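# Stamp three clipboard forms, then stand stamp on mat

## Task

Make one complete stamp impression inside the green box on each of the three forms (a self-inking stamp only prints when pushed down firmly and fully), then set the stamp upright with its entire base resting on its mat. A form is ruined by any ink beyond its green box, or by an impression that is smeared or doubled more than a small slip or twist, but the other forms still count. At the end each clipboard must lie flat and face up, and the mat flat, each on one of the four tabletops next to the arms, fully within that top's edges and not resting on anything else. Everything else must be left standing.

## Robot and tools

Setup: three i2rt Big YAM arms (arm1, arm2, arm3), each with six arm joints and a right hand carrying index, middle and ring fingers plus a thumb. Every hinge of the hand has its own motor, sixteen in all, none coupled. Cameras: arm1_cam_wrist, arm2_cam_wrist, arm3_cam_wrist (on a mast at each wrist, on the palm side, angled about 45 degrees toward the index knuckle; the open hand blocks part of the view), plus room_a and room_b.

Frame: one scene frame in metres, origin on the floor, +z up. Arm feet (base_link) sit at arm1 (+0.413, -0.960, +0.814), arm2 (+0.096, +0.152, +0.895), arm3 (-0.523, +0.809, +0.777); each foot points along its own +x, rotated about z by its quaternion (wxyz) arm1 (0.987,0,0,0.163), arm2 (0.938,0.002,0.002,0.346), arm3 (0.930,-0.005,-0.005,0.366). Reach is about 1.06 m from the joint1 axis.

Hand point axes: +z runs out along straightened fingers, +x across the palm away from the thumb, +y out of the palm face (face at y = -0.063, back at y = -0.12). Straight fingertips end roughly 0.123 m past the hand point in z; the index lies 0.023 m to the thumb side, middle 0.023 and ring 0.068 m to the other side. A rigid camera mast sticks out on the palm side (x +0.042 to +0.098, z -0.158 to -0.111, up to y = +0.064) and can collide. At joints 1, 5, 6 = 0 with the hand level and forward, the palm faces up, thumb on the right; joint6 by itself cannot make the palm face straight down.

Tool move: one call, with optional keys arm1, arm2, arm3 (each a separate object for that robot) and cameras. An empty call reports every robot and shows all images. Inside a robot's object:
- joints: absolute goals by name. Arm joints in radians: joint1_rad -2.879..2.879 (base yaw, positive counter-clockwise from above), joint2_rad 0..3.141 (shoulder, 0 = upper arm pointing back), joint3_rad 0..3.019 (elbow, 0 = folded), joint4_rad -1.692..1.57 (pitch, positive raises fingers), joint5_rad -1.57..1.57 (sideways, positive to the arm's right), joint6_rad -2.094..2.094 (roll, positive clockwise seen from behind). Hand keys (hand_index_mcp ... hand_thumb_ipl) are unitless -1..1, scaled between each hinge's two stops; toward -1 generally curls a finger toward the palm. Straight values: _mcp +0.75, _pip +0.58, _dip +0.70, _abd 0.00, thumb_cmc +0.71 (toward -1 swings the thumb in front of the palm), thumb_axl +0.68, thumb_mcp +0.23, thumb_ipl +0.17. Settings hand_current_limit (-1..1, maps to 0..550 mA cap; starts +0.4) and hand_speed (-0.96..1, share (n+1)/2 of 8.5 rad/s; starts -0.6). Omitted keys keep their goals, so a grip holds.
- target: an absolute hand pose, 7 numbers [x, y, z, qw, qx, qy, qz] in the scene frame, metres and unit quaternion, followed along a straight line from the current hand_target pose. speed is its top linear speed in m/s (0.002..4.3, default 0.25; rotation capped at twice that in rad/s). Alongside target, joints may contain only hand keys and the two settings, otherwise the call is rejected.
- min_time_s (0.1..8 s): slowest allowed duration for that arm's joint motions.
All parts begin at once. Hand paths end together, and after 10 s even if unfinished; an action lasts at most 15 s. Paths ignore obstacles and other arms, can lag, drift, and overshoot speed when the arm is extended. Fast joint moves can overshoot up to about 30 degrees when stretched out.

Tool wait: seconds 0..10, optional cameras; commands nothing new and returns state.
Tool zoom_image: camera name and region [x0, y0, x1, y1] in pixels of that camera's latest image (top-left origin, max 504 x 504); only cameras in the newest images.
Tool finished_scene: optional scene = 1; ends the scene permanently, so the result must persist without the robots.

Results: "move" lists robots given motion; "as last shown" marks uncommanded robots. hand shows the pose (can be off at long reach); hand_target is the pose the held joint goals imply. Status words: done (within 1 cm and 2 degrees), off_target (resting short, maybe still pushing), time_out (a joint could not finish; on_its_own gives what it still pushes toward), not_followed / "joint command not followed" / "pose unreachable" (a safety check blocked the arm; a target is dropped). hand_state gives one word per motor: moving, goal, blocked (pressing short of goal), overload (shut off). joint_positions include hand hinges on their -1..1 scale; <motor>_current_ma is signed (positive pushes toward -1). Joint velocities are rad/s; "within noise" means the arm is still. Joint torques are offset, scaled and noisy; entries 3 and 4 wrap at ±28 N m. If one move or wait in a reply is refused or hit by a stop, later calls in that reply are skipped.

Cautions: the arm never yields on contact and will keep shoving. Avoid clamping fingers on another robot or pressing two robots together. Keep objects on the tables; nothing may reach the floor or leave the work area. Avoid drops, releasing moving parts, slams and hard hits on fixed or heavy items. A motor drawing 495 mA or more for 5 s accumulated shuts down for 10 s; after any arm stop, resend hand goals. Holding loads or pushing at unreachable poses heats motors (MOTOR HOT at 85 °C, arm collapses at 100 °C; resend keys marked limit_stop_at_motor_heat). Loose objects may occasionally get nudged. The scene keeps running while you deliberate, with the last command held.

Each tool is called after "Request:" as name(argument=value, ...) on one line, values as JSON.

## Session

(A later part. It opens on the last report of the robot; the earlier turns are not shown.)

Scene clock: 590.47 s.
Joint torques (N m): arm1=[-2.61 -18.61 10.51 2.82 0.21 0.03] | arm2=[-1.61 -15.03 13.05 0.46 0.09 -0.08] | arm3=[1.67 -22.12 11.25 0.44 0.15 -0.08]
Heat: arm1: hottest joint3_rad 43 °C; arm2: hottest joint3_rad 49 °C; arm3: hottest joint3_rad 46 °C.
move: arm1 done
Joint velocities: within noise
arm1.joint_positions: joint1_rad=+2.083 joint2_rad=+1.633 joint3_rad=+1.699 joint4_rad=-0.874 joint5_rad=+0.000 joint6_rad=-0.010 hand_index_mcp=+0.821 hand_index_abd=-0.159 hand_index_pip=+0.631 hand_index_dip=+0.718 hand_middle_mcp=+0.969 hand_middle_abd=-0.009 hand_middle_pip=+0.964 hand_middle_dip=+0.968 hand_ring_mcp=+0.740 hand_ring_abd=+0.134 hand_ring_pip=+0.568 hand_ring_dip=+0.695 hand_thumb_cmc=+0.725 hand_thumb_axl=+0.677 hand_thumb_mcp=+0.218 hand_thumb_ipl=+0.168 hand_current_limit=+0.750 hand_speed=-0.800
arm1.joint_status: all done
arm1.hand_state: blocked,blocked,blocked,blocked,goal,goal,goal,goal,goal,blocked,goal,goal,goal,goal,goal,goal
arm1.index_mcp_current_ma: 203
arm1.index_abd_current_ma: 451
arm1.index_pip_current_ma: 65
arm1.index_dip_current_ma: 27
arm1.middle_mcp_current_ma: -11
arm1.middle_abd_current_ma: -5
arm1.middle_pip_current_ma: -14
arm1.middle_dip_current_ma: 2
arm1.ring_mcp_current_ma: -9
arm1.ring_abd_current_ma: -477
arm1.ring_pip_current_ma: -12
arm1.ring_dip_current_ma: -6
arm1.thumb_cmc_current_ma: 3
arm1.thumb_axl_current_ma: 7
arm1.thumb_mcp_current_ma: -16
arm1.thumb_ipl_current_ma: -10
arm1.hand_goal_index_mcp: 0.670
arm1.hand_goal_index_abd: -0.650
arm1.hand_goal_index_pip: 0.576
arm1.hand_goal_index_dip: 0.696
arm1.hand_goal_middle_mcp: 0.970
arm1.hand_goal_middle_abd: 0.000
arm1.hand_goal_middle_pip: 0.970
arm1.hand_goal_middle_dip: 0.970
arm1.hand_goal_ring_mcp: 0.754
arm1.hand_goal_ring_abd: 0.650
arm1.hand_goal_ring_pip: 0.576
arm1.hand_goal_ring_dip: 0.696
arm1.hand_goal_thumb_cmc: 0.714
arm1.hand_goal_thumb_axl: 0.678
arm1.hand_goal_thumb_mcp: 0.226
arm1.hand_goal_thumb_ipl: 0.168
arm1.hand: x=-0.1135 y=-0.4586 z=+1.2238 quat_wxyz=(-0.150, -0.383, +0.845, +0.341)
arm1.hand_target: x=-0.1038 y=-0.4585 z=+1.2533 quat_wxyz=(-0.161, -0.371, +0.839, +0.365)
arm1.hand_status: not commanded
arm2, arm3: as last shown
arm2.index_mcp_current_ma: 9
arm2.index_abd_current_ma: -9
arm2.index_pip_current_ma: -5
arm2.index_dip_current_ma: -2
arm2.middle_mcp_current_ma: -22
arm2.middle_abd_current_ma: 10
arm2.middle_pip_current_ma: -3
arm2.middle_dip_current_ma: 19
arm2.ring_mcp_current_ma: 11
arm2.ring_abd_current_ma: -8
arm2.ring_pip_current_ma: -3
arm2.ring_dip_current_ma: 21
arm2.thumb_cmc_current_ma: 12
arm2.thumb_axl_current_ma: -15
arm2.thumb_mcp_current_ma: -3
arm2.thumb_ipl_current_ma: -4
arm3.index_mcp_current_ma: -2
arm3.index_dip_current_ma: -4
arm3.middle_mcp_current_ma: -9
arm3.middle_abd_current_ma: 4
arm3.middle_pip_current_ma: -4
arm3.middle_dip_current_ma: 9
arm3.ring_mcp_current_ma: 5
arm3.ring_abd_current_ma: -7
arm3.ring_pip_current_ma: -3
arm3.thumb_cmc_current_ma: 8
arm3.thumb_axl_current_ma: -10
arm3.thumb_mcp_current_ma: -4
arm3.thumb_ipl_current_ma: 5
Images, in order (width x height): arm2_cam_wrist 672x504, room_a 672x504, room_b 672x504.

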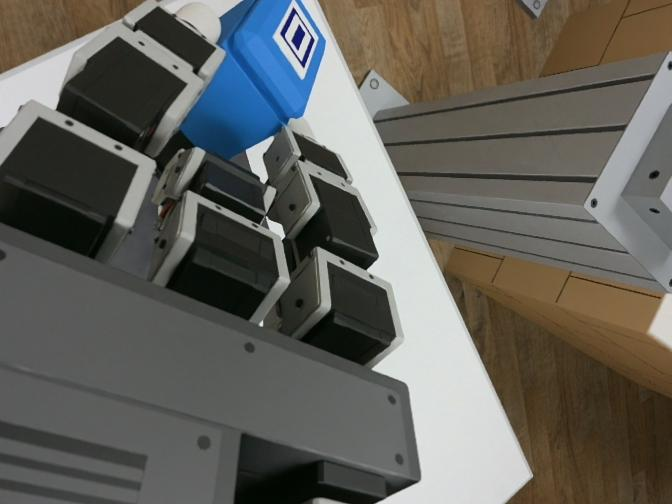

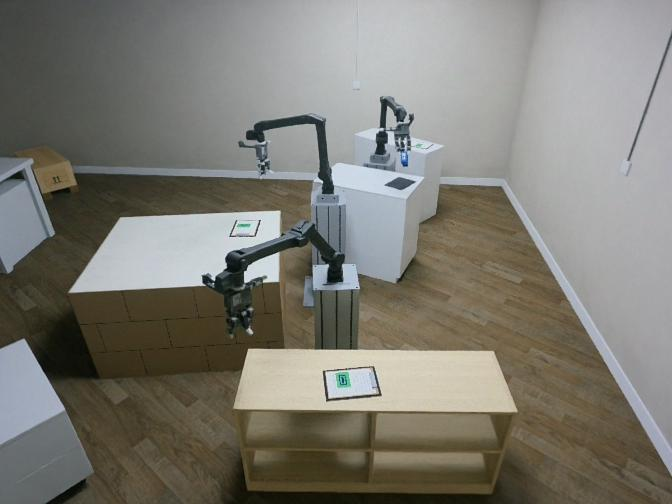

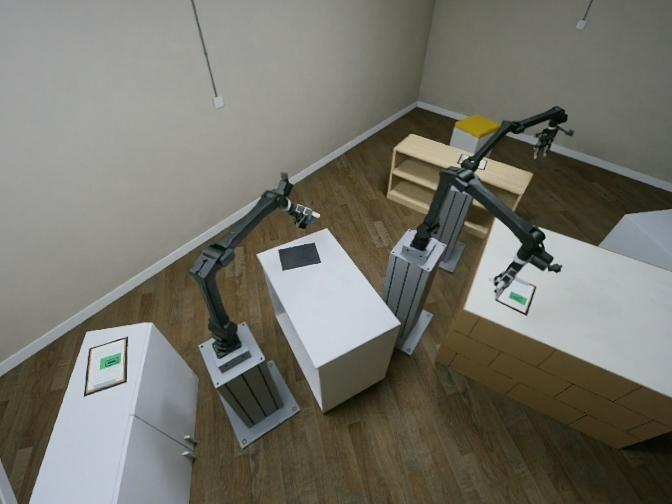

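Request:
move(arm2={"joints":{"joint1_rad":-1.7,"joint6_rad":-0.9,"hand_thumb_cmc":-0.571},"min_time_s":3})

Request:
move(arm2={"target":[0.15,-0.23,1.05,0,0.836,0.548,0],"speed":0.2}, cameras=["arm1_cam_wrist","room_b"])

Scene clock: 598.37 s.
Joint torques (N m): arm1=[-2.67 -18.55 10.47 2.86 0.21 0.02] | arm2=[-1.14 -15.03 13.07 0.49 -0.13 -0.19] | arm3=[1.49 -22.12 11.28 0.43 0.14 -0.06]
Heat: arm1: hottest joint3_rad 43 °C; arm2: hottest joint3_rad 50 °C; arm3: hottest joint3_rad 46 °C.
move: arm2 done
Joint velocities: within noise
arm1, arm3: as last shown
arm1.index_mcp_current_ma: 205
arm1.index_abd_current_ma: 448
arm1.index_pip_current_ma: 60
arm1.index_dip_current_ma: 28
arm1.middle_mcp_current_ma: -8
arm1.middle_abd_current_ma: -4
arm1.middle_dip_current_ma: -7
arm1.ring_mcp_current_ma: -10
arm1.ring_abd_current_ma: -474
arm1.ring_pip_current_ma: -7
arm1.ring_dip_current_ma: -3
arm1.thumb_cmc_current_ma: 4
arm1.thumb_axl_current_ma: 8
arm1.thumb_mcp_current_ma: -19
arm1.thumb_ipl_current_ma: -9
arm2.joint_positions: joint1_rad=-1.704 joint2_rad=+1.646 joint3_rad=+1.447 joint4_rad=-1.379 joint5_rad=-0.002 joint6_rad=-0.889 hand_index_mcp=+0.757 hand_index_abd=-0.013 hand_index_pip=+0.579 hand_index_dip=+0.695 hand_middle_mcp=+0.956 hand_middle_abd=+0.000 hand_middle_pip=+0.961 hand_middle_dip=+0.965 hand_ring_mcp=+0.758 hand_ring_abd=+0.021 hand_ring_pip=+0.573 hand_ring_dip=+0.687 hand_thumb_cmc=-0.562 hand_thumb_axl=+0.677 hand_thumb_mcp=+0.214 hand_thumb_ipl=+0.168 hand_current_limit=+0.400 hand_speed=-0.600
arm2.joint_status: all done
arm2.hand_state: goal,goal,goal,goal,goal,goal,goal,goal,goal,blocked,goal,goal,goal,goal,goal,goal
arm2.index_mcp_current_ma: -14
arm2.index_abd_current_ma: -1
arm2.index_pip_current_ma: 5
arm2.index_dip_current_ma: 11
arm2.middle_mcp_current_ma: -15
arm2.middle_abd_current_ma: 21
arm2.middle_pip_current_ma: -17
arm2.middle_dip_current_ma: 1
arm2.ring_mcp_current_ma: -4
arm2.ring_abd_current_ma: -5
arm2.ring_pip_current_ma: 22
arm2.ring_dip_current_ma: 9
arm2.thumb_cmc_current_ma: 4
arm2.thumb_axl_current_ma: 2
arm2.thumb_mcp_current_ma: -10
arm2.thumb_ipl_current_ma: -14
arm2.hand_goal_index_mcp: 0.754
arm2.hand_goal_index_abd: 0.000
arm2.hand_goal_index_pip: 0.576
arm2.hand_goal_index_dip: 0.696
arm2.hand_goal_middle_mcp: 0.970
arm2.hand_goal_middle_abd: 0.000
arm2.hand_goal_middle_pip: 0.970
arm2.hand_goal_middle_dip: 0.970
arm2.hand_goal_ring_mcp: 0.754
arm2.hand_goal_ring_abd: 0.000
arm2.hand_goal_ring_pip: 0.576
arm2.hand_goal_ring_dip: 0.696
arm2.hand_goal_thumb_cmc: -0.570
arm2.hand_goal_thumb_axl: 0.678
arm2.hand_goal_thumb_mcp: 0.226
arm2.hand_goal_thumb_ipl: 0.168
arm2.hand: x=+0.4449 y=-0.2928 z=+1.0717 quat_wxyz=(-0.006, +0.744, +0.668, +0.000)
arm2.hand_target: x=+0.4541 y=-0.3004 z=+1.0987 quat_wxyz=(+0.019, +0.739, +0.673, -0.003)
arm2.hand_status: not commanded
arm3.index_abd_current_ma: 7
arm3.index_pip_current_ma: -3
arm3.index_dip_current_ma: -2
arm3.middle_mcp_current_ma: -12
arm3.middle_abd_current_ma: 12
arm3.middle_pip_current_ma: -8
arm3.middle_dip_current_ma: 12
arm3.ring_mcp_current_ma: 2
arm3.ring_abd_current_ma: -1
arm3.ring_pip_current_ma: 2
arm3.ring_dip_current_ma: -5
arm3.thumb_cmc_current_ma: 11
arm3.thumb_axl_current_ma: -7
arm3.thumb_mcp_current_ma: 1
arm3.thumb_ipl_current_ma: 7
pictures: none

Scene clock: 600.90 s.
Joint torques (N m): arm1=[-2.67 -18.61 10.52 2.84 0.21 0.02] | arm2=[-1.85 -8.47 9.25 1.09 -0.2 -0.19] | arm3=[1.61 -22.3 11.29 0.46 0.14 -0.08]
Heat: arm1: hottest joint3_rad 43 °C; arm2: hottest joint3_rad 49 °C; arm3: hottest joint3_rad 46 °C.
move: arm2 done
Joint velocities: within noise
arm1, arm3: as last shown
arm1.index_mcp_current_ma: 207
arm1.index_abd_current_ma: 451
arm1.index_pip_current_ma: 66
arm1.index_dip_current_ma: 25
arm1.middle_mcp_current_ma: -11
arm1.middle_abd_current_ma: -6
arm1.middle_pip_current_ma: -12
arm1.middle_dip_current_ma: -5
arm1.ring_mcp_current_ma: -13
arm1.ring_pip_current_ma: -10
arm1.ring_dip_current_ma: -1
arm1.thumb_mcp_current_ma: -18
arm1.thumb_ipl_current_ma: -11
arm2.joint_positions: joint1_rad=-2.320 joint2_rad=+1.245 joint3_rad=+0.942 joint4_rad=-1.293 joint5_rad=-0.004 joint6_rad=-1.198 hand_index_mcp=+0.754 hand_index_abd=-0.013 hand_index_pip=+0.579 hand_index_dip=+0.695 hand_middle_mcp=+0.955 hand_middle_abd=+0.000 hand_middle_pip=+0.961 hand_middle_dip=+0.965 hand_ring_mcp=+0.755 hand_ring_abd=+0.021 hand_ring_pip=+0.573 hand_ring_dip=+0.687 hand_thumb_cmc=-0.562 hand_thumb_axl=+0.677 hand_thumb_mcp=+0.214 hand_thumb_ipl=+0.168 hand_current_limit=+0.400 hand_speed=-0.600
arm2.joint_status: not commanded
arm2.hand_state: goal,goal,goal,goal,goal,goal,goal,goal,goal,blocked,goal,goal,goal,goal,goal,goal
arm2.index_mcp_current_ma: 0
arm2.index_abd_current_ma: -5
arm2.index_pip_current_ma: 0
arm2.index_dip_current_ma: 9
arm2.middle_mcp_current_ma: -21
arm2.middle_abd_current_ma: -4
arm2.middle_pip_current_ma: -7
arm2.middle_dip_current_ma: -8
arm2.ring_mcp_current_ma: 14
arm2.ring_abd_current_ma: 20
arm2.ring_pip_current_ma: 8
arm2.ring_dip_current_ma: -2
arm2.thumb_cmc_current_ma: 15
arm2.thumb_axl_current_ma: -3
arm2.thumb_mcp_current_ma: 2
arm2.thumb_ipl_current_ma: -11
arm2.hand_goal_index_mcp: 0.754
arm2.hand_goal_index_abd: 0.000
arm2.hand_goal_index_pip: 0.576
arm2.hand_goal_index_dip: 0.696
arm2.hand_goal_middle_mcp: 0.970
arm2.hand_goal_middle_abd: 0.000
arm2.hand_goal_middle_pip: 0.970
arm2.hand_goal_middle_dip: 0.970
arm2.hand_goal_ring_mcp: 0.754
arm2.hand_goal_ring_abd: 0.000
arm2.hand_goal_ring_pip: 0.576
arm2.hand_goal_ring_dip: 0.696
arm2.hand_goal_thumb_cmc: -0.570
arm2.hand_goal_thumb_axl: 0.678
arm2.hand_goal_thumb_mcp: 0.226
arm2.hand_goal_thumb_ipl: 0.168
arm2.hand: x=+0.1515 y=-0.2267 z=+1.0427 quat_wxyz=(-0.012, +0.838, +0.546, +0.007)
arm2.hand_target: x=+0.1500 y=-0.2299 z=+1.0500 quat_wxyz=(+0.000, +0.836, +0.548, +0.000)
arm2.hand_status: done (0.008 m and 1.6 deg from the pose sent, 0.302 m and 17.3 deg at the start)
arm3.index_abd_current_ma: 5
arm3.index_pip_current_ma: 2
arm3.middle_mcp_current_ma: -14
arm3.middle_abd_current_ma: 4
arm3.middle_pip_current_ma: -2
arm3.middle_dip_current_ma: 7
arm3.ring_mcp_current_ma: 6
arm3.ring_abd_current_ma: -4
arm3.ring_dip_current_ma: -4
arm3.thumb_axl_current_ma: -9
arm3.thumb_mcp_current_ma: -2
Images, in order (width x height): arm1_cam_wrist 672x504, room_b 672x504.

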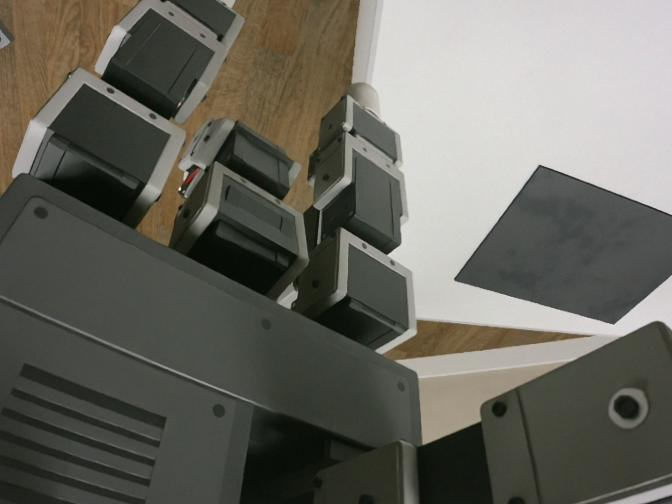

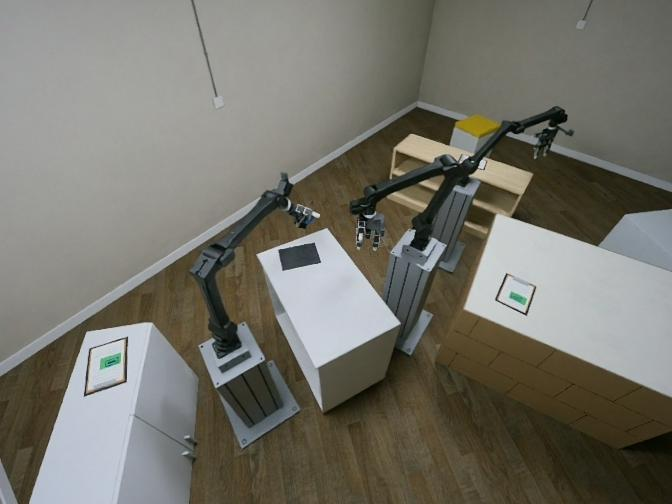

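Request:
move(arm1={"target":[-0.1085,-0.486,1.08,-0.164,-0.387,0.835,0.354],"speed":0.08}, cameras=["arm1_cam_wrist","room_b","arm2_cam_wrist","room_a"])

Request:
zoom_image(camera="arm1_cam_wrist", region=[432, 120, 672, 360])

Scene clock: 604.10 s.
Joint torques (N m): arm1=[-0.85 -14.68 10.15 2.81 0.08 0] | arm2=[-1.85 -8.41 9.25 1.1 -0.2 -0.19] | arm3=[1.67 -22.12 11.25 0.43 0.16 -0.07]
Heat: arm1: hottest joint3_rad 43 °C; arm2: hottest joint3_rad 49 °C; arm3: hottest joint3_rad 46 °C.
move: arm1 off_target
Joint velocities: within noise
arm1.joint_positions: joint1_rad=+2.093 joint2_rad=+1.620 joint3_rad=+1.269 joint4_rad=-0.450 joint5_rad=+0.000 joint6_rad=-0.010 hand_index_mcp=+0.821 hand_index_abd=-0.159 hand_index_pip=+0.633 hand_index_dip=+0.719 hand_middle_mcp=+0.969 hand_middle_abd=-0.009 hand_middle_pip=+0.964 hand_middle_dip=+0.968 hand_ring_mcp=+0.742 hand_ring_abd=+0.134 hand_ring_pip=+0.568 hand_ring_dip=+0.695 hand_thumb_cmc=+0.725 hand_thumb_axl=+0.677 hand_thumb_mcp=+0.218 hand_thumb_ipl=+0.168 hand_current_limit=+0.750 hand_speed=-0.800
arm1.joint_status: not commanded
arm1.hand_state: blocked,blocked,blocked,blocked,goal,goal,goal,goal,goal,blocked,goal,goal,goal,goal,goal,goal
arm1.index_mcp_current_ma: 207
arm1.index_abd_current_ma: 450
arm1.index_pip_current_ma: 68
arm1.index_dip_current_ma: 29
arm1.middle_mcp_current_ma: -10
arm1.middle_abd_current_ma: -1
arm1.middle_pip_current_ma: -12
arm1.middle_dip_current_ma: -1
arm1.ring_mcp_current_ma: -1
arm1.ring_abd_current_ma: -474
arm1.ring_pip_current_ma: -14
arm1.ring_dip_current_ma: 4
arm1.thumb_cmc_current_ma: 2
arm1.thumb_axl_current_ma: 2
arm1.thumb_mcp_current_ma: -20
arm1.thumb_ipl_current_ma: -6
arm1.hand_goal_index_mcp: 0.670
arm1.hand_goal_index_abd: -0.650
arm1.hand_goal_index_pip: 0.576
arm1.hand_goal_index_dip: 0.696
arm1.hand_goal_middle_mcp: 0.970
arm1.hand_goal_middle_abd: 0.000
arm1.hand_goal_middle_pip: 0.970
arm1.hand_goal_middle_dip: 0.970
arm1.hand_goal_ring_mcp: 0.754
arm1.hand_goal_ring_abd: 0.650
arm1.hand_goal_ring_pip: 0.576
arm1.hand_goal_ring_dip: 0.696
arm1.hand_goal_thumb_cmc: 0.714
arm1.hand_goal_thumb_axl: 0.678
arm1.hand_goal_thumb_mcp: 0.226
arm1.hand_goal_thumb_ipl: 0.168
arm1.hand: x=-0.0985 y=-0.4813 z=+1.0699 quat_wxyz=(-0.153, -0.387, +0.842, +0.343)
arm1.hand_target: x=-0.1082 y=-0.4861 z=+1.0800 quat_wxyz=(-0.164, -0.387, +0.835, +0.354)
arm1.hand_status: off_target (0.015 m and 2.0 deg from the pose sent, 0.147 m and 2.6 deg at the start)
arm2, arm3: as last shown
arm2.joint_positions: joint1_rad=-2.320 joint2_rad=+1.245 joint3_rad=+0.942 joint4_rad=-1.293 joint5_rad=-0.004 joint6_rad=-1.199 hand_index_mcp=+0.754 hand_index_abd=-0.013 hand_index_pip=+0.579 hand_index_dip=+0.695 hand_middle_mcp=+0.955 hand_middle_abd=+0.000 hand_middle_pip=+0.961 hand_middle_dip=+0.965 hand_ring_mcp=+0.755 hand_ring_abd=+0.021 hand_ring_pip=+0.573 hand_ring_dip=+0.687 hand_thumb_cmc=-0.562 hand_thumb_axl=+0.677 hand_thumb_mcp=+0.214 hand_thumb_ipl=+0.168 hand_current_limit=+0.400 hand_speed=-0.600
arm2.index_mcp_current_ma: 7
arm2.index_abd_current_ma: 3
arm2.index_pip_current_ma: -22
arm2.index_dip_current_ma: -3
arm2.middle_mcp_current_ma: -17
arm2.middle_abd_current_ma: 1
arm2.middle_pip_current_ma: -24
arm2.middle_dip_current_ma: 9
arm2.ring_mcp_current_ma: 3
arm2.ring_abd_current_ma: -4
arm2.ring_pip_current_ma: -5
arm2.ring_dip_current_ma: -5
arm2.thumb_cmc_current_ma: 25
arm2.thumb_axl_current_ma: 1
arm2.thumb_mcp_current_ma: 3
arm2.thumb_ipl_current_ma: 1
arm2.hand: x=+0.1516 y=-0.2266 z=+1.0427 quat_wxyz=(-0.012, +0.837, +0.546, +0.007)
arm3.index_mcp_current_ma: -3
arm3.index_abd_current_ma: 7
arm3.index_pip_current_ma: 0
arm3.index_dip_current_ma: -4
arm3.middle_abd_current_ma: 6
arm3.middle_pip_current_ma: -1
arm3.middle_dip_current_ma: 11
arm3.ring_mcp_current_ma: 4
arm3.ring_abd_current_ma: -5
arm3.ring_pip_current_ma: 1
arm3.ring_dip_current_ma: -7
arm3.thumb_cmc_current_ma: 9
arm3.thumb_axl_current_ma: -7
arm3.thumb_mcp_current_ma: -1
arm3.thumb_ipl_current_ma: 11
pictures: arm1_cam_wrist, arm2_cam_wrist, room_a, room_b
Images, in order (width x height): arm1_cam_wrist 672x504, arm2_cam_wrist 672x504, room_a 672x504, room_b 672x504.

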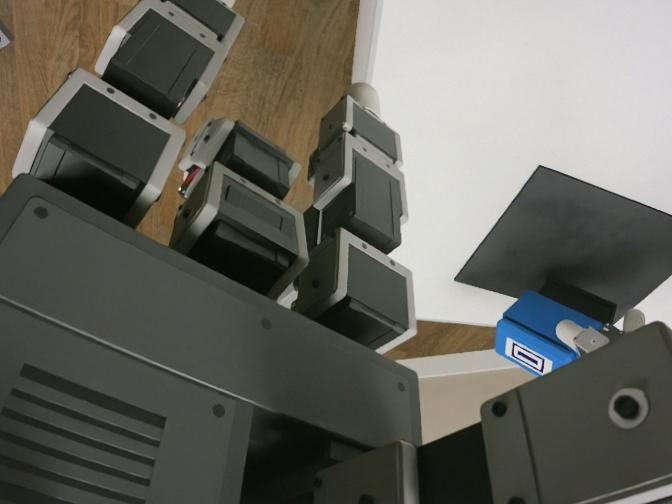

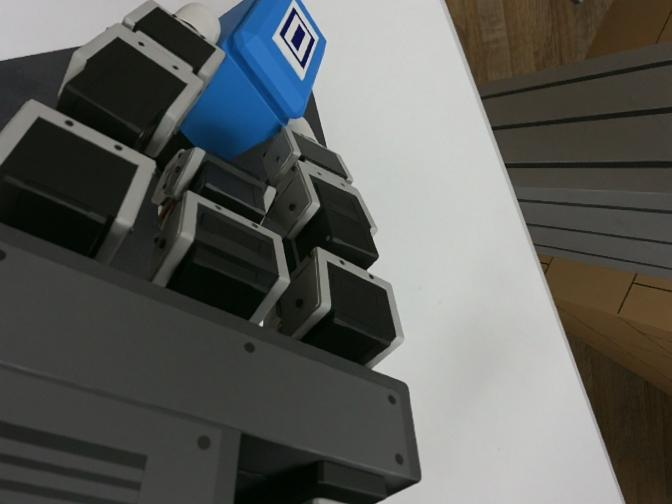

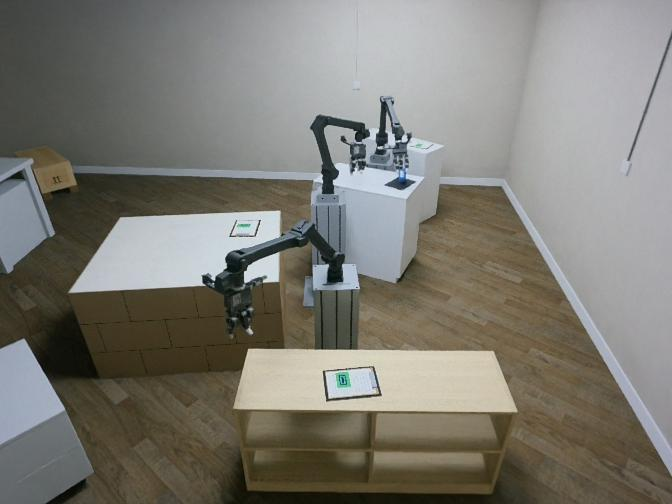

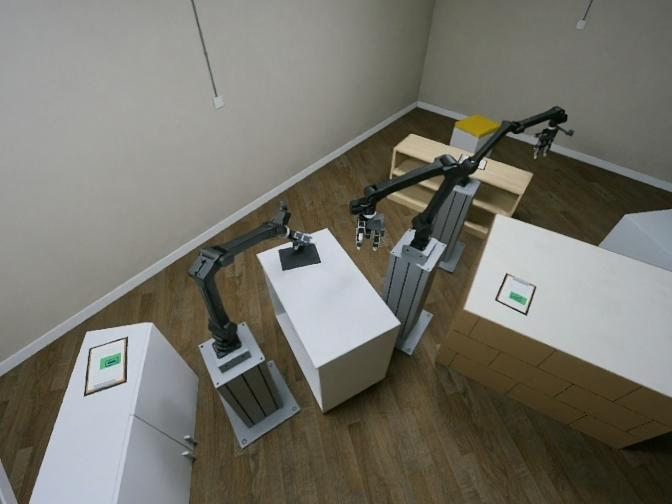

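Scaled by 2.100.

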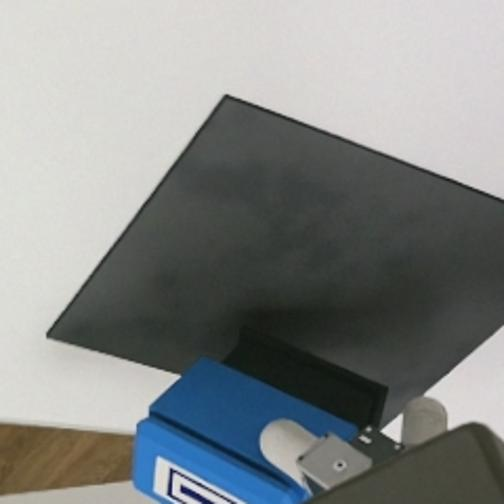

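Request:
zoom_image(camera="arm1_cam_wrist", region=[480, 250, 672, 394])

Request:
zoom_image(camera="room_b", region=[265, 225, 335, 275])

Request:
zoom_image(camera="room_a", region=[370, 145, 430, 190])

Scaled by 2.625.

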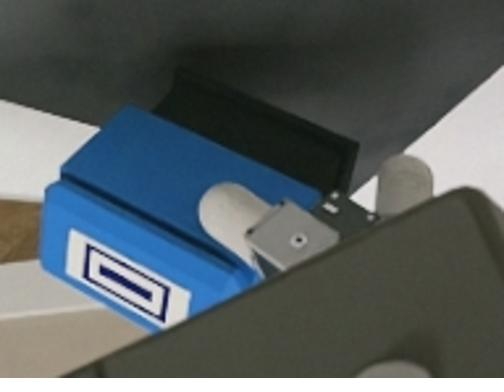

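Scaled by 7.200.

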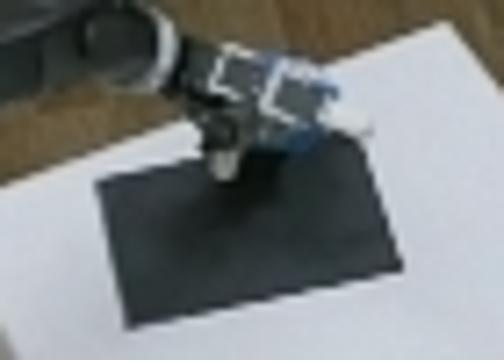

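Scaled by 8.400.

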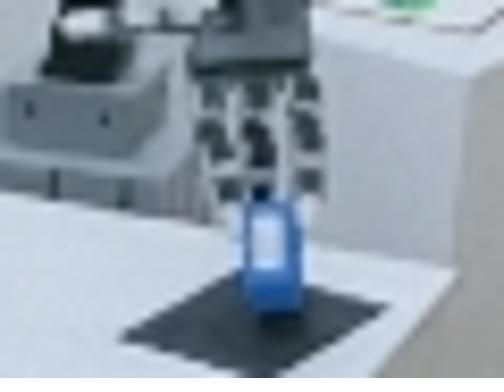

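Request:
move(arm1={"target":[-0.128,-0.481,1.055,-0.164,-0.387,0.835,0.354],"speed":0.05}, cameras=["arm1_cam_wrist","room_b"])

Request:
zoom_image(camera="arm1_cam_wrist", region=[432, 160, 672, 394])

Request:
zoom_image(camera="room_b", region=[265, 225, 335, 275])

Scene clock: 607.60 s.
Joint torques (N m): arm1=[-0.44 -13.68 11.22 2.48 0.25 0.04] | arm2=[-1.9 -8.41 9.24 1.09 -0.19 -0.19] | arm3=[1.49 -22.07 11.29 0.46 0.16 -0.07]
Heat: arm1: hottest joint3_rad 43 °C; arm2: hottest joint3_rad 49 °C; arm3: hottest joint3_rad 46 °C.
move: arm1 off_target
Joint velocities: within noise
arm1.joint_positions: joint1_rad=+2.106 joint2_rad=+1.669 joint3_rad=+1.269 joint4_rad=-0.387 joint5_rad=+0.008 joint6_rad=-0.002 hand_index_mcp=+0.790 hand_index_abd=-0.158 hand_index_pip=+0.632 hand_index_dip=+0.719 hand_middle_mcp=+0.969 hand_middle_abd=-0.009 hand_middle_pip=+0.964 hand_middle_dip=+0.968 hand_ring_mcp=+0.727 hand_ring_abd=+0.133 hand_ring_pip=+0.559 hand_ring_dip=+0.692 hand_thumb_cmc=+0.727 hand_thumb_axl=+0.677 hand_thumb_mcp=+0.218 hand_thumb_ipl=+0.168 hand_current_limit=+0.750 hand_speed=-0.800
arm1.joint_status: not commanded
arm1.hand_state: blocked,blocked,blocked,blocked,goal,goal,goal,goal,blocked,blocked,goal,goal,goal,goal,goal,goal
arm1.index_mcp_current_ma: 164
arm1.index_abd_current_ma: 453
arm1.index_pip_current_ma: 68
arm1.index_dip_current_ma: 30
arm1.middle_mcp_current_ma: -5
arm1.middle_abd_current_ma: -11
arm1.middle_pip_current_ma: -15
arm1.middle_dip_current_ma: -1
arm1.ring_mcp_current_ma: -27
arm1.ring_abd_current_ma: -477
arm1.ring_pip_current_ma: -17
arm1.ring_dip_current_ma: -2
arm1.thumb_cmc_current_ma: 4
arm1.thumb_axl_current_ma: 10
arm1.thumb_mcp_current_ma: -25
arm1.thumb_ipl_current_ma: -5
arm1.hand_goal_index_mcp: 0.670
arm1.hand_goal_index_abd: -0.650
arm1.hand_goal_index_pip: 0.576
arm1.hand_goal_index_dip: 0.696
arm1.hand_goal_middle_mcp: 0.970
arm1.hand_goal_middle_abd: 0.000
arm1.hand_goal_middle_pip: 0.970
arm1.hand_goal_middle_dip: 0.970
arm1.hand_goal_ring_mcp: 0.754
arm1.hand_goal_ring_abd: 0.650
arm1.hand_goal_ring_pip: 0.576
arm1.hand_goal_ring_dip: 0.696
arm1.hand_goal_thumb_cmc: 0.714
arm1.hand_goal_thumb_axl: 0.678
arm1.hand_goal_thumb_mcp: 0.226
arm1.hand_goal_thumb_ipl: 0.168
arm1.on_its_own: hand_index_mcp moved -0.031 toward your old target +0.670
arm1.hand: x=-0.1132 y=-0.4783 z=+1.0508 quat_wxyz=(-0.156, -0.386, +0.840, +0.348)
arm1.hand_target: x=-0.1276 y=-0.4815 z=+1.0550 quat_wxyz=(-0.164, -0.387, +0.835, +0.354)
arm1.hand_status: off_target (0.016 m and 1.3 deg from the pose sent, 0.033 m and 2.0 deg at the start)
arm2, arm3: as last shown
arm2.index_mcp_current_ma: 0
arm2.index_abd_current_ma: -20
arm2.index_pip_current_ma: -5
arm2.index_dip_current_ma: -1
arm2.middle_mcp_current_ma: -15
arm2.middle_abd_current_ma: 0
arm2.middle_pip_current_ma: -17
arm2.middle_dip_current_ma: 10
arm2.ring_mcp_current_ma: 8
arm2.ring_abd_current_ma: -1
arm2.ring_pip_current_ma: 8
arm2.ring_dip_current_ma: 1
arm2.thumb_cmc_current_ma: 10
arm2.thumb_axl_current_ma: -2
arm2.thumb_mcp_current_ma: -7
arm2.thumb_ipl_current_ma: -4
arm3.index_mcp_current_ma: -1
arm3.index_abd_current_ma: 4
arm3.index_pip_current_ma: 1
arm3.index_dip_current_ma: -3
arm3.middle_mcp_current_ma: -10
arm3.middle_abd_current_ma: 9
arm3.middle_pip_current_ma: -5
arm3.middle_dip_current_ma: 10
arm3.ring_mcp_current_ma: 1
arm3.ring_abd_current_ma: -4
arm3.ring_pip_current_ma: -1
arm3.ring_dip_current_ma: -5
arm3.thumb_cmc_current_ma: 11
arm3.thumb_axl_current_ma: -8
arm3.thumb_mcp_current_ma: -5
arm3.thumb_ipl_current_ma: 10
Images, in order (width x height): arm1_cam_wrist 672x504, room_b 672x504.

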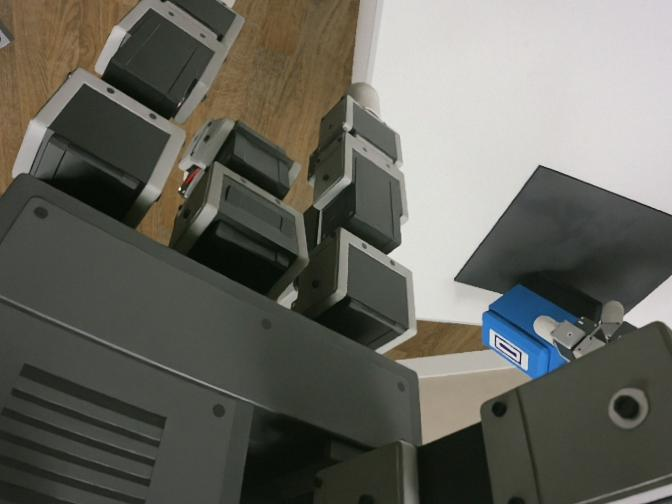

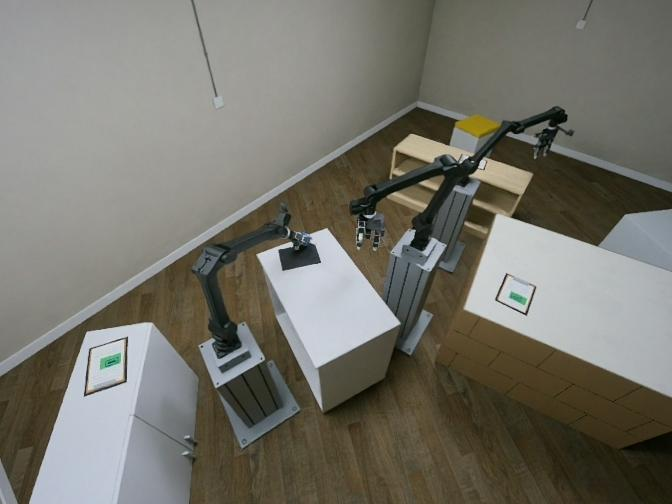

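Scaled by 2.100.

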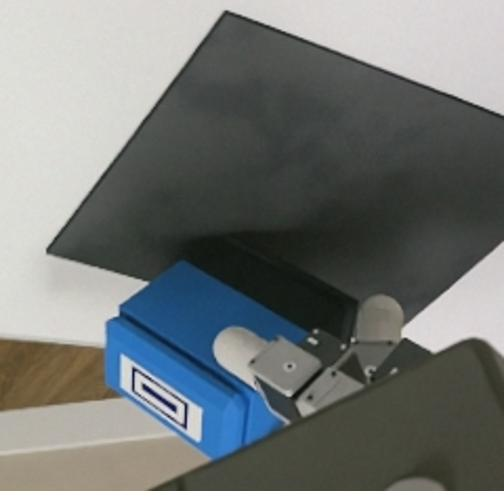

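Scaled by 7.200.

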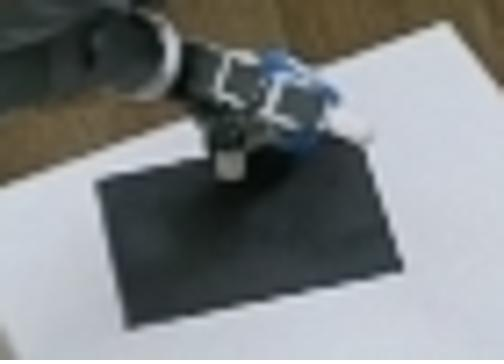

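Request:
move(arm1={"target":[-0.128,-0.481,1.045,-0.164,-0.387,0.835,0.354],"speed":0.04}, cameras=["arm1_cam_wrist","room_b"])

Request:
zoom_image(camera="arm1_cam_wrist", region=[432, 160, 672, 394])

Scene clock: 609.13 s.
Joint torques (N m): arm1=[-0.62 -13.74 10.11 2.51 0.22 0.04] | arm2=[-1.85 -8.47 9.24 1.1 -0.2 -0.19] | arm3=[1.44 -22.18 11.26 0.44 0.14 -0.07]
Heat: arm1: hottest joint3_rad 43 °C; arm2: hottest joint3_rad 49 °C; arm3: hottest joint3_rad 46 °C.
move: arm1 off_target
Joint velocities: within noise
arm1.joint_positions: joint1_rad=+2.106 joint2_rad=+1.680 joint3_rad=+1.269 joint4_rad=-0.363 joint5_rad=+0.009 joint6_rad=-0.002 hand_index_mcp=+0.786 hand_index_abd=-0.157 hand_index_pip=+0.633 hand_index_dip=+0.719 hand_middle_mcp=+0.969 hand_middle_abd=-0.008 hand_middle_pip=+0.964 hand_middle_dip=+0.968 hand_ring_mcp=+0.727 hand_ring_abd=+0.133 hand_ring_pip=+0.559 hand_ring_dip=+0.691 hand_thumb_cmc=+0.727 hand_thumb_axl=+0.677 hand_thumb_mcp=+0.218 hand_thumb_ipl=+0.168 hand_current_limit=+0.750 hand_speed=-0.800
arm1.joint_status: not commanded
arm1.hand_state: blocked,blocked,blocked,blocked,goal,goal,goal,goal,blocked,blocked,goal,goal,goal,goal,goal,goal
arm1.index_mcp_current_ma: 151
arm1.index_abd_current_ma: 452
arm1.index_pip_current_ma: 61
arm1.index_dip_current_ma: 31
arm1.middle_mcp_current_ma: -12
arm1.middle_abd_current_ma: -5
arm1.middle_pip_current_ma: -12
arm1.middle_dip_current_ma: -7
arm1.ring_mcp_current_ma: -28
arm1.ring_abd_current_ma: -479
arm1.ring_pip_current_ma: -22
arm1.ring_dip_current_ma: -3
arm1.thumb_cmc_current_ma: 4
arm1.thumb_axl_current_ma: 4
arm1.thumb_mcp_current_ma: -23
arm1.thumb_ipl_current_ma: -10
arm1.hand_goal_index_mcp: 0.670
arm1.hand_goal_index_abd: -0.650
arm1.hand_goal_index_pip: 0.576
arm1.hand_goal_index_dip: 0.696
arm1.hand_goal_middle_mcp: 0.970
arm1.hand_goal_middle_abd: 0.000
arm1.hand_goal_middle_pip: 0.970
arm1.hand_goal_middle_dip: 0.970
arm1.hand_goal_ring_mcp: 0.754
arm1.hand_goal_ring_abd: 0.650
arm1.hand_goal_ring_pip: 0.576
arm1.hand_goal_ring_dip: 0.696
arm1.hand_goal_thumb_cmc: 0.714
arm1.hand_goal_thumb_axl: 0.678
arm1.hand_goal_thumb_mcp: 0.226
arm1.hand_goal_thumb_ipl: 0.168
arm1.hand: x=-0.1160 y=-0.4757 z=+1.0494 quat_wxyz=(-0.158, -0.385, +0.837, +0.354)
arm1.hand_target: x=-0.1277 y=-0.4813 z=+1.0451 quat_wxyz=(-0.164, -0.387, +0.835, +0.354)
arm1.hand_status: off_target (0.014 m and 0.8 deg from the pose sent, 0.016 m and 1.3 deg at the start)
arm2: as last shown
arm2.index_mcp_current_ma: -4
arm2.index_abd_current_ma: -9
arm2.index_pip_current_ma: -9
arm2.index_dip_current_ma: 3
arm2.middle_mcp_current_ma: -16
arm2.middle_abd_current_ma: -4
arm2.middle_pip_current_ma: -21
arm2.middle_dip_current_ma: 5
arm2.ring_abd_current_ma: 9
arm2.ring_pip_current_ma: 21
arm2.ring_dip_current_ma: 7
arm2.thumb_cmc_current_ma: 7
arm2.thumb_mcp_current_ma: -1
arm2.thumb_ipl_current_ma: -5
arm3.joint_positions: joint1_rad=+0.904 joint2_rad=+2.229 joint3_rad=+2.433 joint4_rad=-1.685 joint5_rad=+0.008 joint6_rad=+1.581 hand_index_mcp=+0.748 hand_index_abd=+0.003 hand_index_pip=+0.571 hand_index_dip=+0.701 hand_middle_mcp=+0.960 hand_middle_abd=+0.000 hand_middle_pip=+0.966 hand_middle_dip=+0.968 hand_ring_mcp=+0.748 hand_ring_abd=+0.007 hand_ring_pip=+0.570 hand_ring_dip=+0.698 hand_thumb_cmc=+0.719 hand_thumb_axl=+0.677 hand_thumb_mcp=+0.221 hand_thumb_ipl=+0.168 hand_current_limit=+0.400 hand_speed=-0.600
arm3.joint_status: not commanded
arm3.hand_state: goal,goal,goal,goal,goal,goal,goal,goal,goal,goal,goal,goal,goal,goal,goal,goal
arm3.index_mcp_current_ma: -5
arm3.index_abd_current_ma: 2
arm3.index_pip_current_ma: 0
arm3.index_dip_current_ma: 1
arm3.middle_mcp_current_ma: -14
arm3.middle_abd_current_ma: 7
arm3.middle_pip_current_ma: -3
arm3.middle_dip_current_ma: 9
arm3.ring_mcp_current_ma: 3
arm3.ring_abd_current_ma: -5
arm3.ring_pip_current_ma: 1
arm3.ring_dip_current_ma: -6
arm3.thumb_cmc_current_ma: 10
arm3.thumb_axl_current_ma: -10
arm3.thumb_mcp_current_ma: -3
arm3.thumb_ipl_current_ma: 12
arm3.hand_goal_index_mcp: 0.754
arm3.hand_goal_index_abd: 0.000
arm3.hand_goal_index_pip: 0.576
arm3.hand_goal_index_dip: 0.696
arm3.hand_goal_middle_mcp: 0.970
arm3.hand_goal_middle_abd: 0.000
arm3.hand_goal_middle_pip: 0.970
arm3.hand_goal_middle_dip: 0.970
arm3.hand_goal_ring_mcp: 0.754
arm3.hand_goal_ring_abd: 0.000
arm3.hand_goal_ring_pip: 0.576
arm3.hand_goal_ring_dip: 0.696
arm3.hand_goal_thumb_cmc: 0.714
arm3.hand_goal_thumb_axl: 0.678
arm3.hand_goal_thumb_mcp: 0.226
arm3.hand_goal_thumb_ipl: 0.168
arm3.hand: x=-0.4964 y=+1.4951 z=+0.9914 quat_wxyz=(-0.024, +0.680, +0.732, +0.036)
arm3.hand_target: x=-0.4940 y=+1.4990 z=+1.0070 quat_wxyz=(-0.033, +0.679, +0.732, +0.046)
arm3.hand_status: not commanded
Images, in order (width x height): arm1_cam_wrist 672x504, room_b 672x504.

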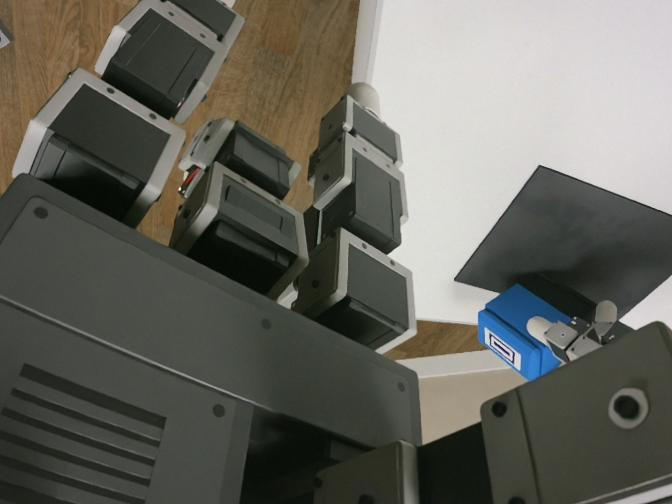

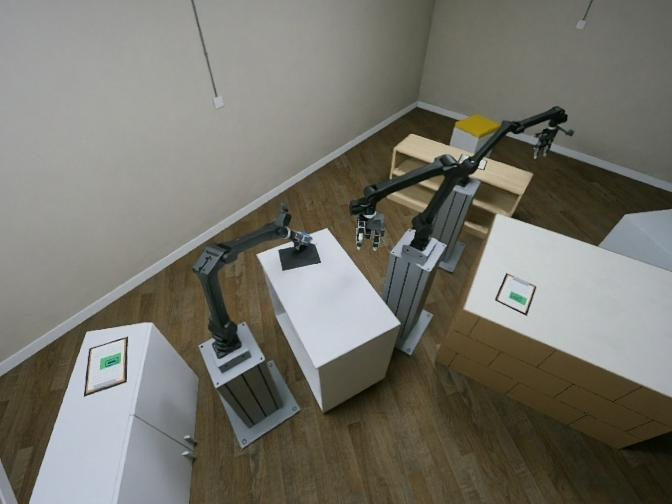

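Scaled by 2.100.

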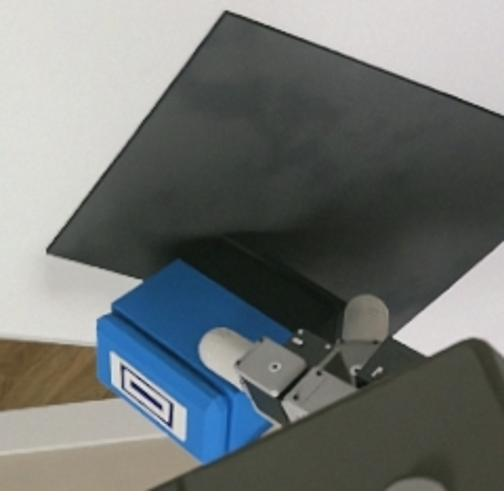

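Request:
move(arm1={"target":[-0.100,-0.500,1.045,-0.164,-0.387,0.835,0.354],"speed":0.04}, cameras=["arm1_cam_wrist"])

Request:
zoom_image(camera="arm1_cam_wrist", region=[432, 160, 672, 394])

Scene clock: 610.77 s.
Joint torques (N m): arm1=[-1.14 -15.56 8.46 2.33 0.03 0] | arm2=[-1.9 -8.41 9.24 1.1 -0.19 -0.19] | arm3=[1.55 -22.3 11.23 0.42 0.14 -0.08]
Heat: arm1: hottest joint3_rad 43 °C; arm2: hottest joint3_rad 49 °C; arm3: hottest joint3_rad 46 °C.
move: arm1 done
Joint velocities: within noise
arm1.joint_positions: joint1_rad=+2.106 joint2_rad=+1.631 joint3_rad=+1.186 joint4_rad=-0.333 joint5_rad=+0.009 joint6_rad=-0.002 hand_index_mcp=+0.731 hand_index_abd=-0.158 hand_index_pip=+0.613 hand_index_dip=+0.716 hand_middle_mcp=+0.969 hand_middle_abd=+0.002 hand_middle_pip=+0.964 hand_middle_dip=+0.976 hand_ring_mcp=+0.678 hand_ring_abd=+0.134 hand_ring_pip=+0.525 hand_ring_dip=+0.669 hand_thumb_cmc=+0.727 hand_thumb_axl=+0.677 hand_thumb_mcp=+0.218 hand_thumb_ipl=+0.168 hand_current_limit=+0.750 hand_speed=-0.800
arm1.joint_status: not commanded
arm1.hand_state: blocked,blocked,blocked,blocked,goal,goal,goal,goal,blocked,blocked,blocked,blocked,goal,goal,goal,goal
arm1.index_mcp_current_ma: 75
arm1.index_abd_current_ma: 453
arm1.index_pip_current_ma: 42
arm1.index_dip_current_ma: 29
arm1.middle_mcp_current_ma: -14
arm1.middle_abd_current_ma: 4
arm1.middle_pip_current_ma: -15
arm1.middle_dip_current_ma: 7
arm1.ring_mcp_current_ma: -90
arm1.ring_abd_current_ma: -476
arm1.ring_pip_current_ma: -61
arm1.ring_dip_current_ma: -30
arm1.thumb_cmc_current_ma: 10
arm1.thumb_axl_current_ma: 6
arm1.thumb_mcp_current_ma: -19
arm1.thumb_ipl_current_ma: -7
arm1.hand_goal_index_mcp: 0.670
arm1.hand_goal_index_abd: -0.650
arm1.hand_goal_index_pip: 0.576
arm1.hand_goal_index_dip: 0.696
arm1.hand_goal_middle_mcp: 0.970
arm1.hand_goal_middle_abd: 0.000
arm1.hand_goal_middle_pip: 0.970
arm1.hand_goal_middle_dip: 0.970
arm1.hand_goal_ring_mcp: 0.754
arm1.hand_goal_ring_abd: 0.650
arm1.hand_goal_ring_pip: 0.576
arm1.hand_goal_ring_dip: 0.696
arm1.hand_goal_thumb_cmc: 0.714
arm1.hand_goal_thumb_axl: 0.678
arm1.hand_goal_thumb_mcp: 0.226
arm1.hand_goal_thumb_ipl: 0.168
arm1.on_its_own: hand_index_mcp moved -0.056 toward your old target +0.670
arm1.hand: x=-0.0979 y=-0.4912 z=+1.0414 quat_wxyz=(-0.157, -0.386, +0.838, +0.353)
arm1.hand_target: x=-0.1000 y=-0.4999 z=+1.0449 quat_wxyz=(-0.164, -0.387, +0.835, +0.354)
arm1.hand_status: done (0.010 m and 0.9 deg from the pose sent, 0.030 m and 0.8 deg at the start)
arm2, arm3: as last shown
arm2.index_mcp_current_ma: 5
arm2.index_abd_current_ma: 3
arm2.index_pip_current_ma: 8
arm2.middle_mcp_current_ma: -20
arm2.middle_abd_current_ma: 0
arm2.middle_pip_current_ma: -19
arm2.middle_dip_current_ma: 3
arm2.ring_mcp_current_ma: 26
arm2.ring_abd_current_ma: -7
arm2.ring_pip_current_ma: -2
arm2.ring_dip_current_ma: 16
arm2.thumb_cmc_current_ma: 5
arm2.thumb_axl_current_ma: -14
arm2.thumb_mcp_current_ma: -3
arm2.thumb_ipl_current_ma: -4
arm3.index_mcp_current_ma: -2
arm3.index_abd_current_ma: 3
arm3.index_pip_current_ma: 1
arm3.index_dip_current_ma: -7
arm3.middle_mcp_current_ma: -9
arm3.middle_abd_current_ma: 6
arm3.middle_pip_current_ma: -1
arm3.ring_mcp_current_ma: 6
arm3.ring_abd_current_ma: -6
arm3.ring_pip_current_ma: 2
arm3.ring_dip_current_ma: -5
arm3.thumb_cmc_current_ma: 11
arm3.thumb_axl_current_ma: -9
arm3.thumb_ipl_current_ma: 10
Images, in order (width x height): arm1_cam_wrist 672x504.

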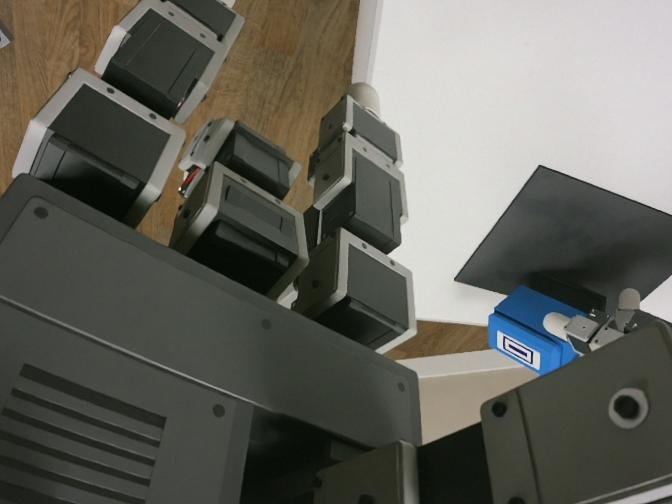

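Scaled by 2.100.

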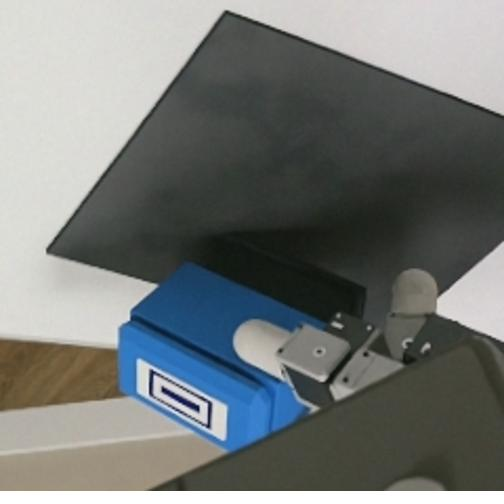

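Request:
move(arm1={"target":[-0.078,-0.520,1.043,-0.164,-0.387,0.835,0.354],"speed":0.04}, cameras=["arm1_cam_wrist"])

Request:
zoom_image(camera="arm1_cam_wrist", region=[432, 160, 672, 394])

Scene clock: 613.30 s.
Joint torques (N m): arm1=[-1.03 -14.45 8.59 2.43 0.16 0.01] | arm2=[-1.85 -8.41 9.25 1.1 -0.19 -0.19] | arm3=[1.38 -22.18 11.29 0.43 0.14 -0.07]
Heat: arm1: hottest joint3_rad 43 °C; arm2: hottest joint3_rad 49 °C; arm3: hottest joint3_rad 46 °C.
move: arm1 done
Joint velocities: within noise
arm1.joint_positions: joint1_rad=+2.107 joint2_rad=+1.562 joint3_rad=+1.093 joint4_rad=-0.317 joint5_rad=+0.007 joint6_rad=-0.002 hand_index_mcp=+0.733 hand_index_abd=-0.162 hand_index_pip=+0.614 hand_index_dip=+0.716 hand_middle_mcp=+0.969 hand_middle_abd=+0.002 hand_middle_pip=+0.964 hand_middle_dip=+0.976 hand_ring_mcp=+0.671 hand_ring_abd=+0.135 hand_ring_pip=+0.522 hand_ring_dip=+0.668 hand_thumb_cmc=+0.727 hand_thumb_axl=+0.677 hand_thumb_mcp=+0.218 hand_thumb_ipl=+0.168 hand_current_limit=+0.750 hand_speed=-0.800
arm1.joint_status: not commanded
arm1.hand_state: blocked,blocked,blocked,blocked,goal,goal,goal,goal,blocked,blocked,blocked,blocked,goal,goal,goal,goal
arm1.index_mcp_current_ma: 77
arm1.index_abd_current_ma: 448
arm1.index_pip_current_ma: 41
arm1.index_dip_current_ma: 26
arm1.middle_mcp_current_ma: -10
arm1.middle_abd_current_ma: 2
arm1.middle_pip_current_ma: -13
arm1.middle_dip_current_ma: 11
arm1.ring_mcp_current_ma: -100
arm1.ring_abd_current_ma: -478
arm1.ring_pip_current_ma: -67
arm1.ring_dip_current_ma: -32
arm1.thumb_cmc_current_ma: 5
arm1.thumb_axl_current_ma: 4
arm1.thumb_mcp_current_ma: -21
arm1.thumb_ipl_current_ma: -9
arm1.hand_goal_index_mcp: 0.670
arm1.hand_goal_index_abd: -0.650
arm1.hand_goal_index_pip: 0.576
arm1.hand_goal_index_dip: 0.696
arm1.hand_goal_middle_mcp: 0.970
arm1.hand_goal_middle_abd: 0.000
arm1.hand_goal_middle_pip: 0.970
arm1.hand_goal_middle_dip: 0.970
arm1.hand_goal_ring_mcp: 0.754
arm1.hand_goal_ring_abd: 0.650
arm1.hand_goal_ring_pip: 0.576
arm1.hand_goal_ring_dip: 0.696
arm1.hand_goal_thumb_cmc: 0.714
arm1.hand_goal_thumb_axl: 0.678
arm1.hand_goal_thumb_mcp: 0.226
arm1.hand_goal_thumb_ipl: 0.168
arm1.hand: x=-0.0750 y=-0.5121 z=+1.0369 quat_wxyz=(-0.157, -0.387, +0.839, +0.349)
arm1.hand_target: x=-0.0779 y=-0.5198 z=+1.0430 quat_wxyz=(-0.164, -0.387, +0.835, +0.354)
arm1.hand_status: done (0.010 m and 1.1 deg from the pose sent, 0.035 m and 0.9 deg at the start)
arm2, arm3: as last shown
arm2.index_mcp_current_ma: 10
arm2.index_abd_current_ma: -19
arm2.index_pip_current_ma: -1
arm2.index_dip_current_ma: 2
arm2.middle_mcp_current_ma: -19
arm2.middle_abd_current_ma: -23
arm2.middle_pip_current_ma: -17
arm2.ring_mcp_current_ma: -3
arm2.ring_abd_current_ma: -14
arm2.ring_pip_current_ma: 12
arm2.ring_dip_current_ma: -3
arm2.thumb_axl_current_ma: -13
arm2.thumb_mcp_current_ma: 6
arm2.thumb_ipl_current_ma: -1
arm3.index_mcp_current_ma: -4
arm3.index_abd_current_ma: 8
arm3.index_dip_current_ma: -6
arm3.middle_mcp_current_ma: -11
arm3.middle_abd_current_ma: 4
arm3.middle_pip_current_ma: 0
arm3.ring_mcp_current_ma: 4
arm3.ring_abd_current_ma: -4
arm3.ring_pip_current_ma: 4
arm3.ring_dip_current_ma: -3
arm3.thumb_cmc_current_ma: 13
arm3.thumb_axl_current_ma: -7
arm3.thumb_mcp_current_ma: 2
arm3.thumb_ipl_current_ma: 5
Images, in order (width x height): arm1_cam_wrist 672x504.

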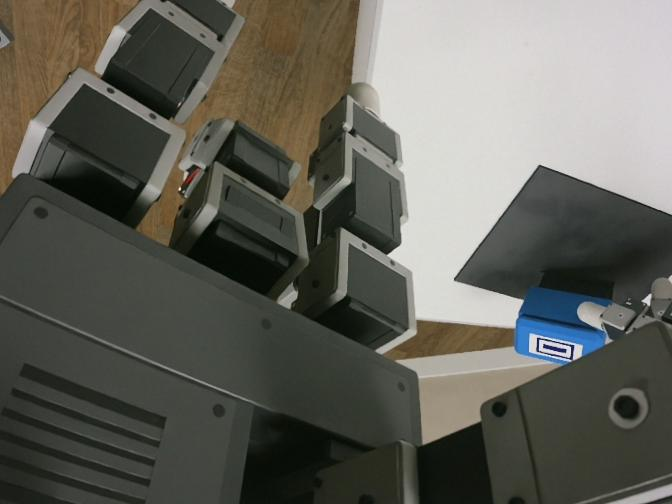

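Scaled by 2.100.

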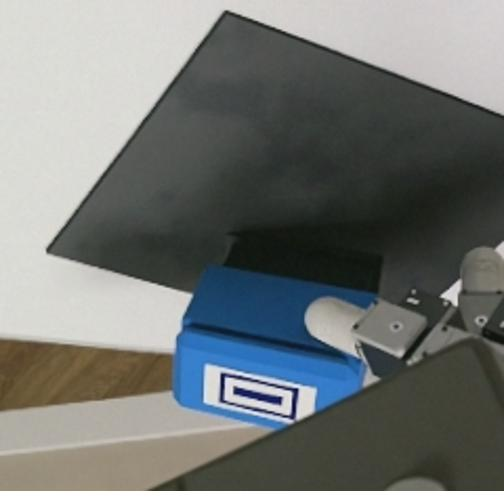

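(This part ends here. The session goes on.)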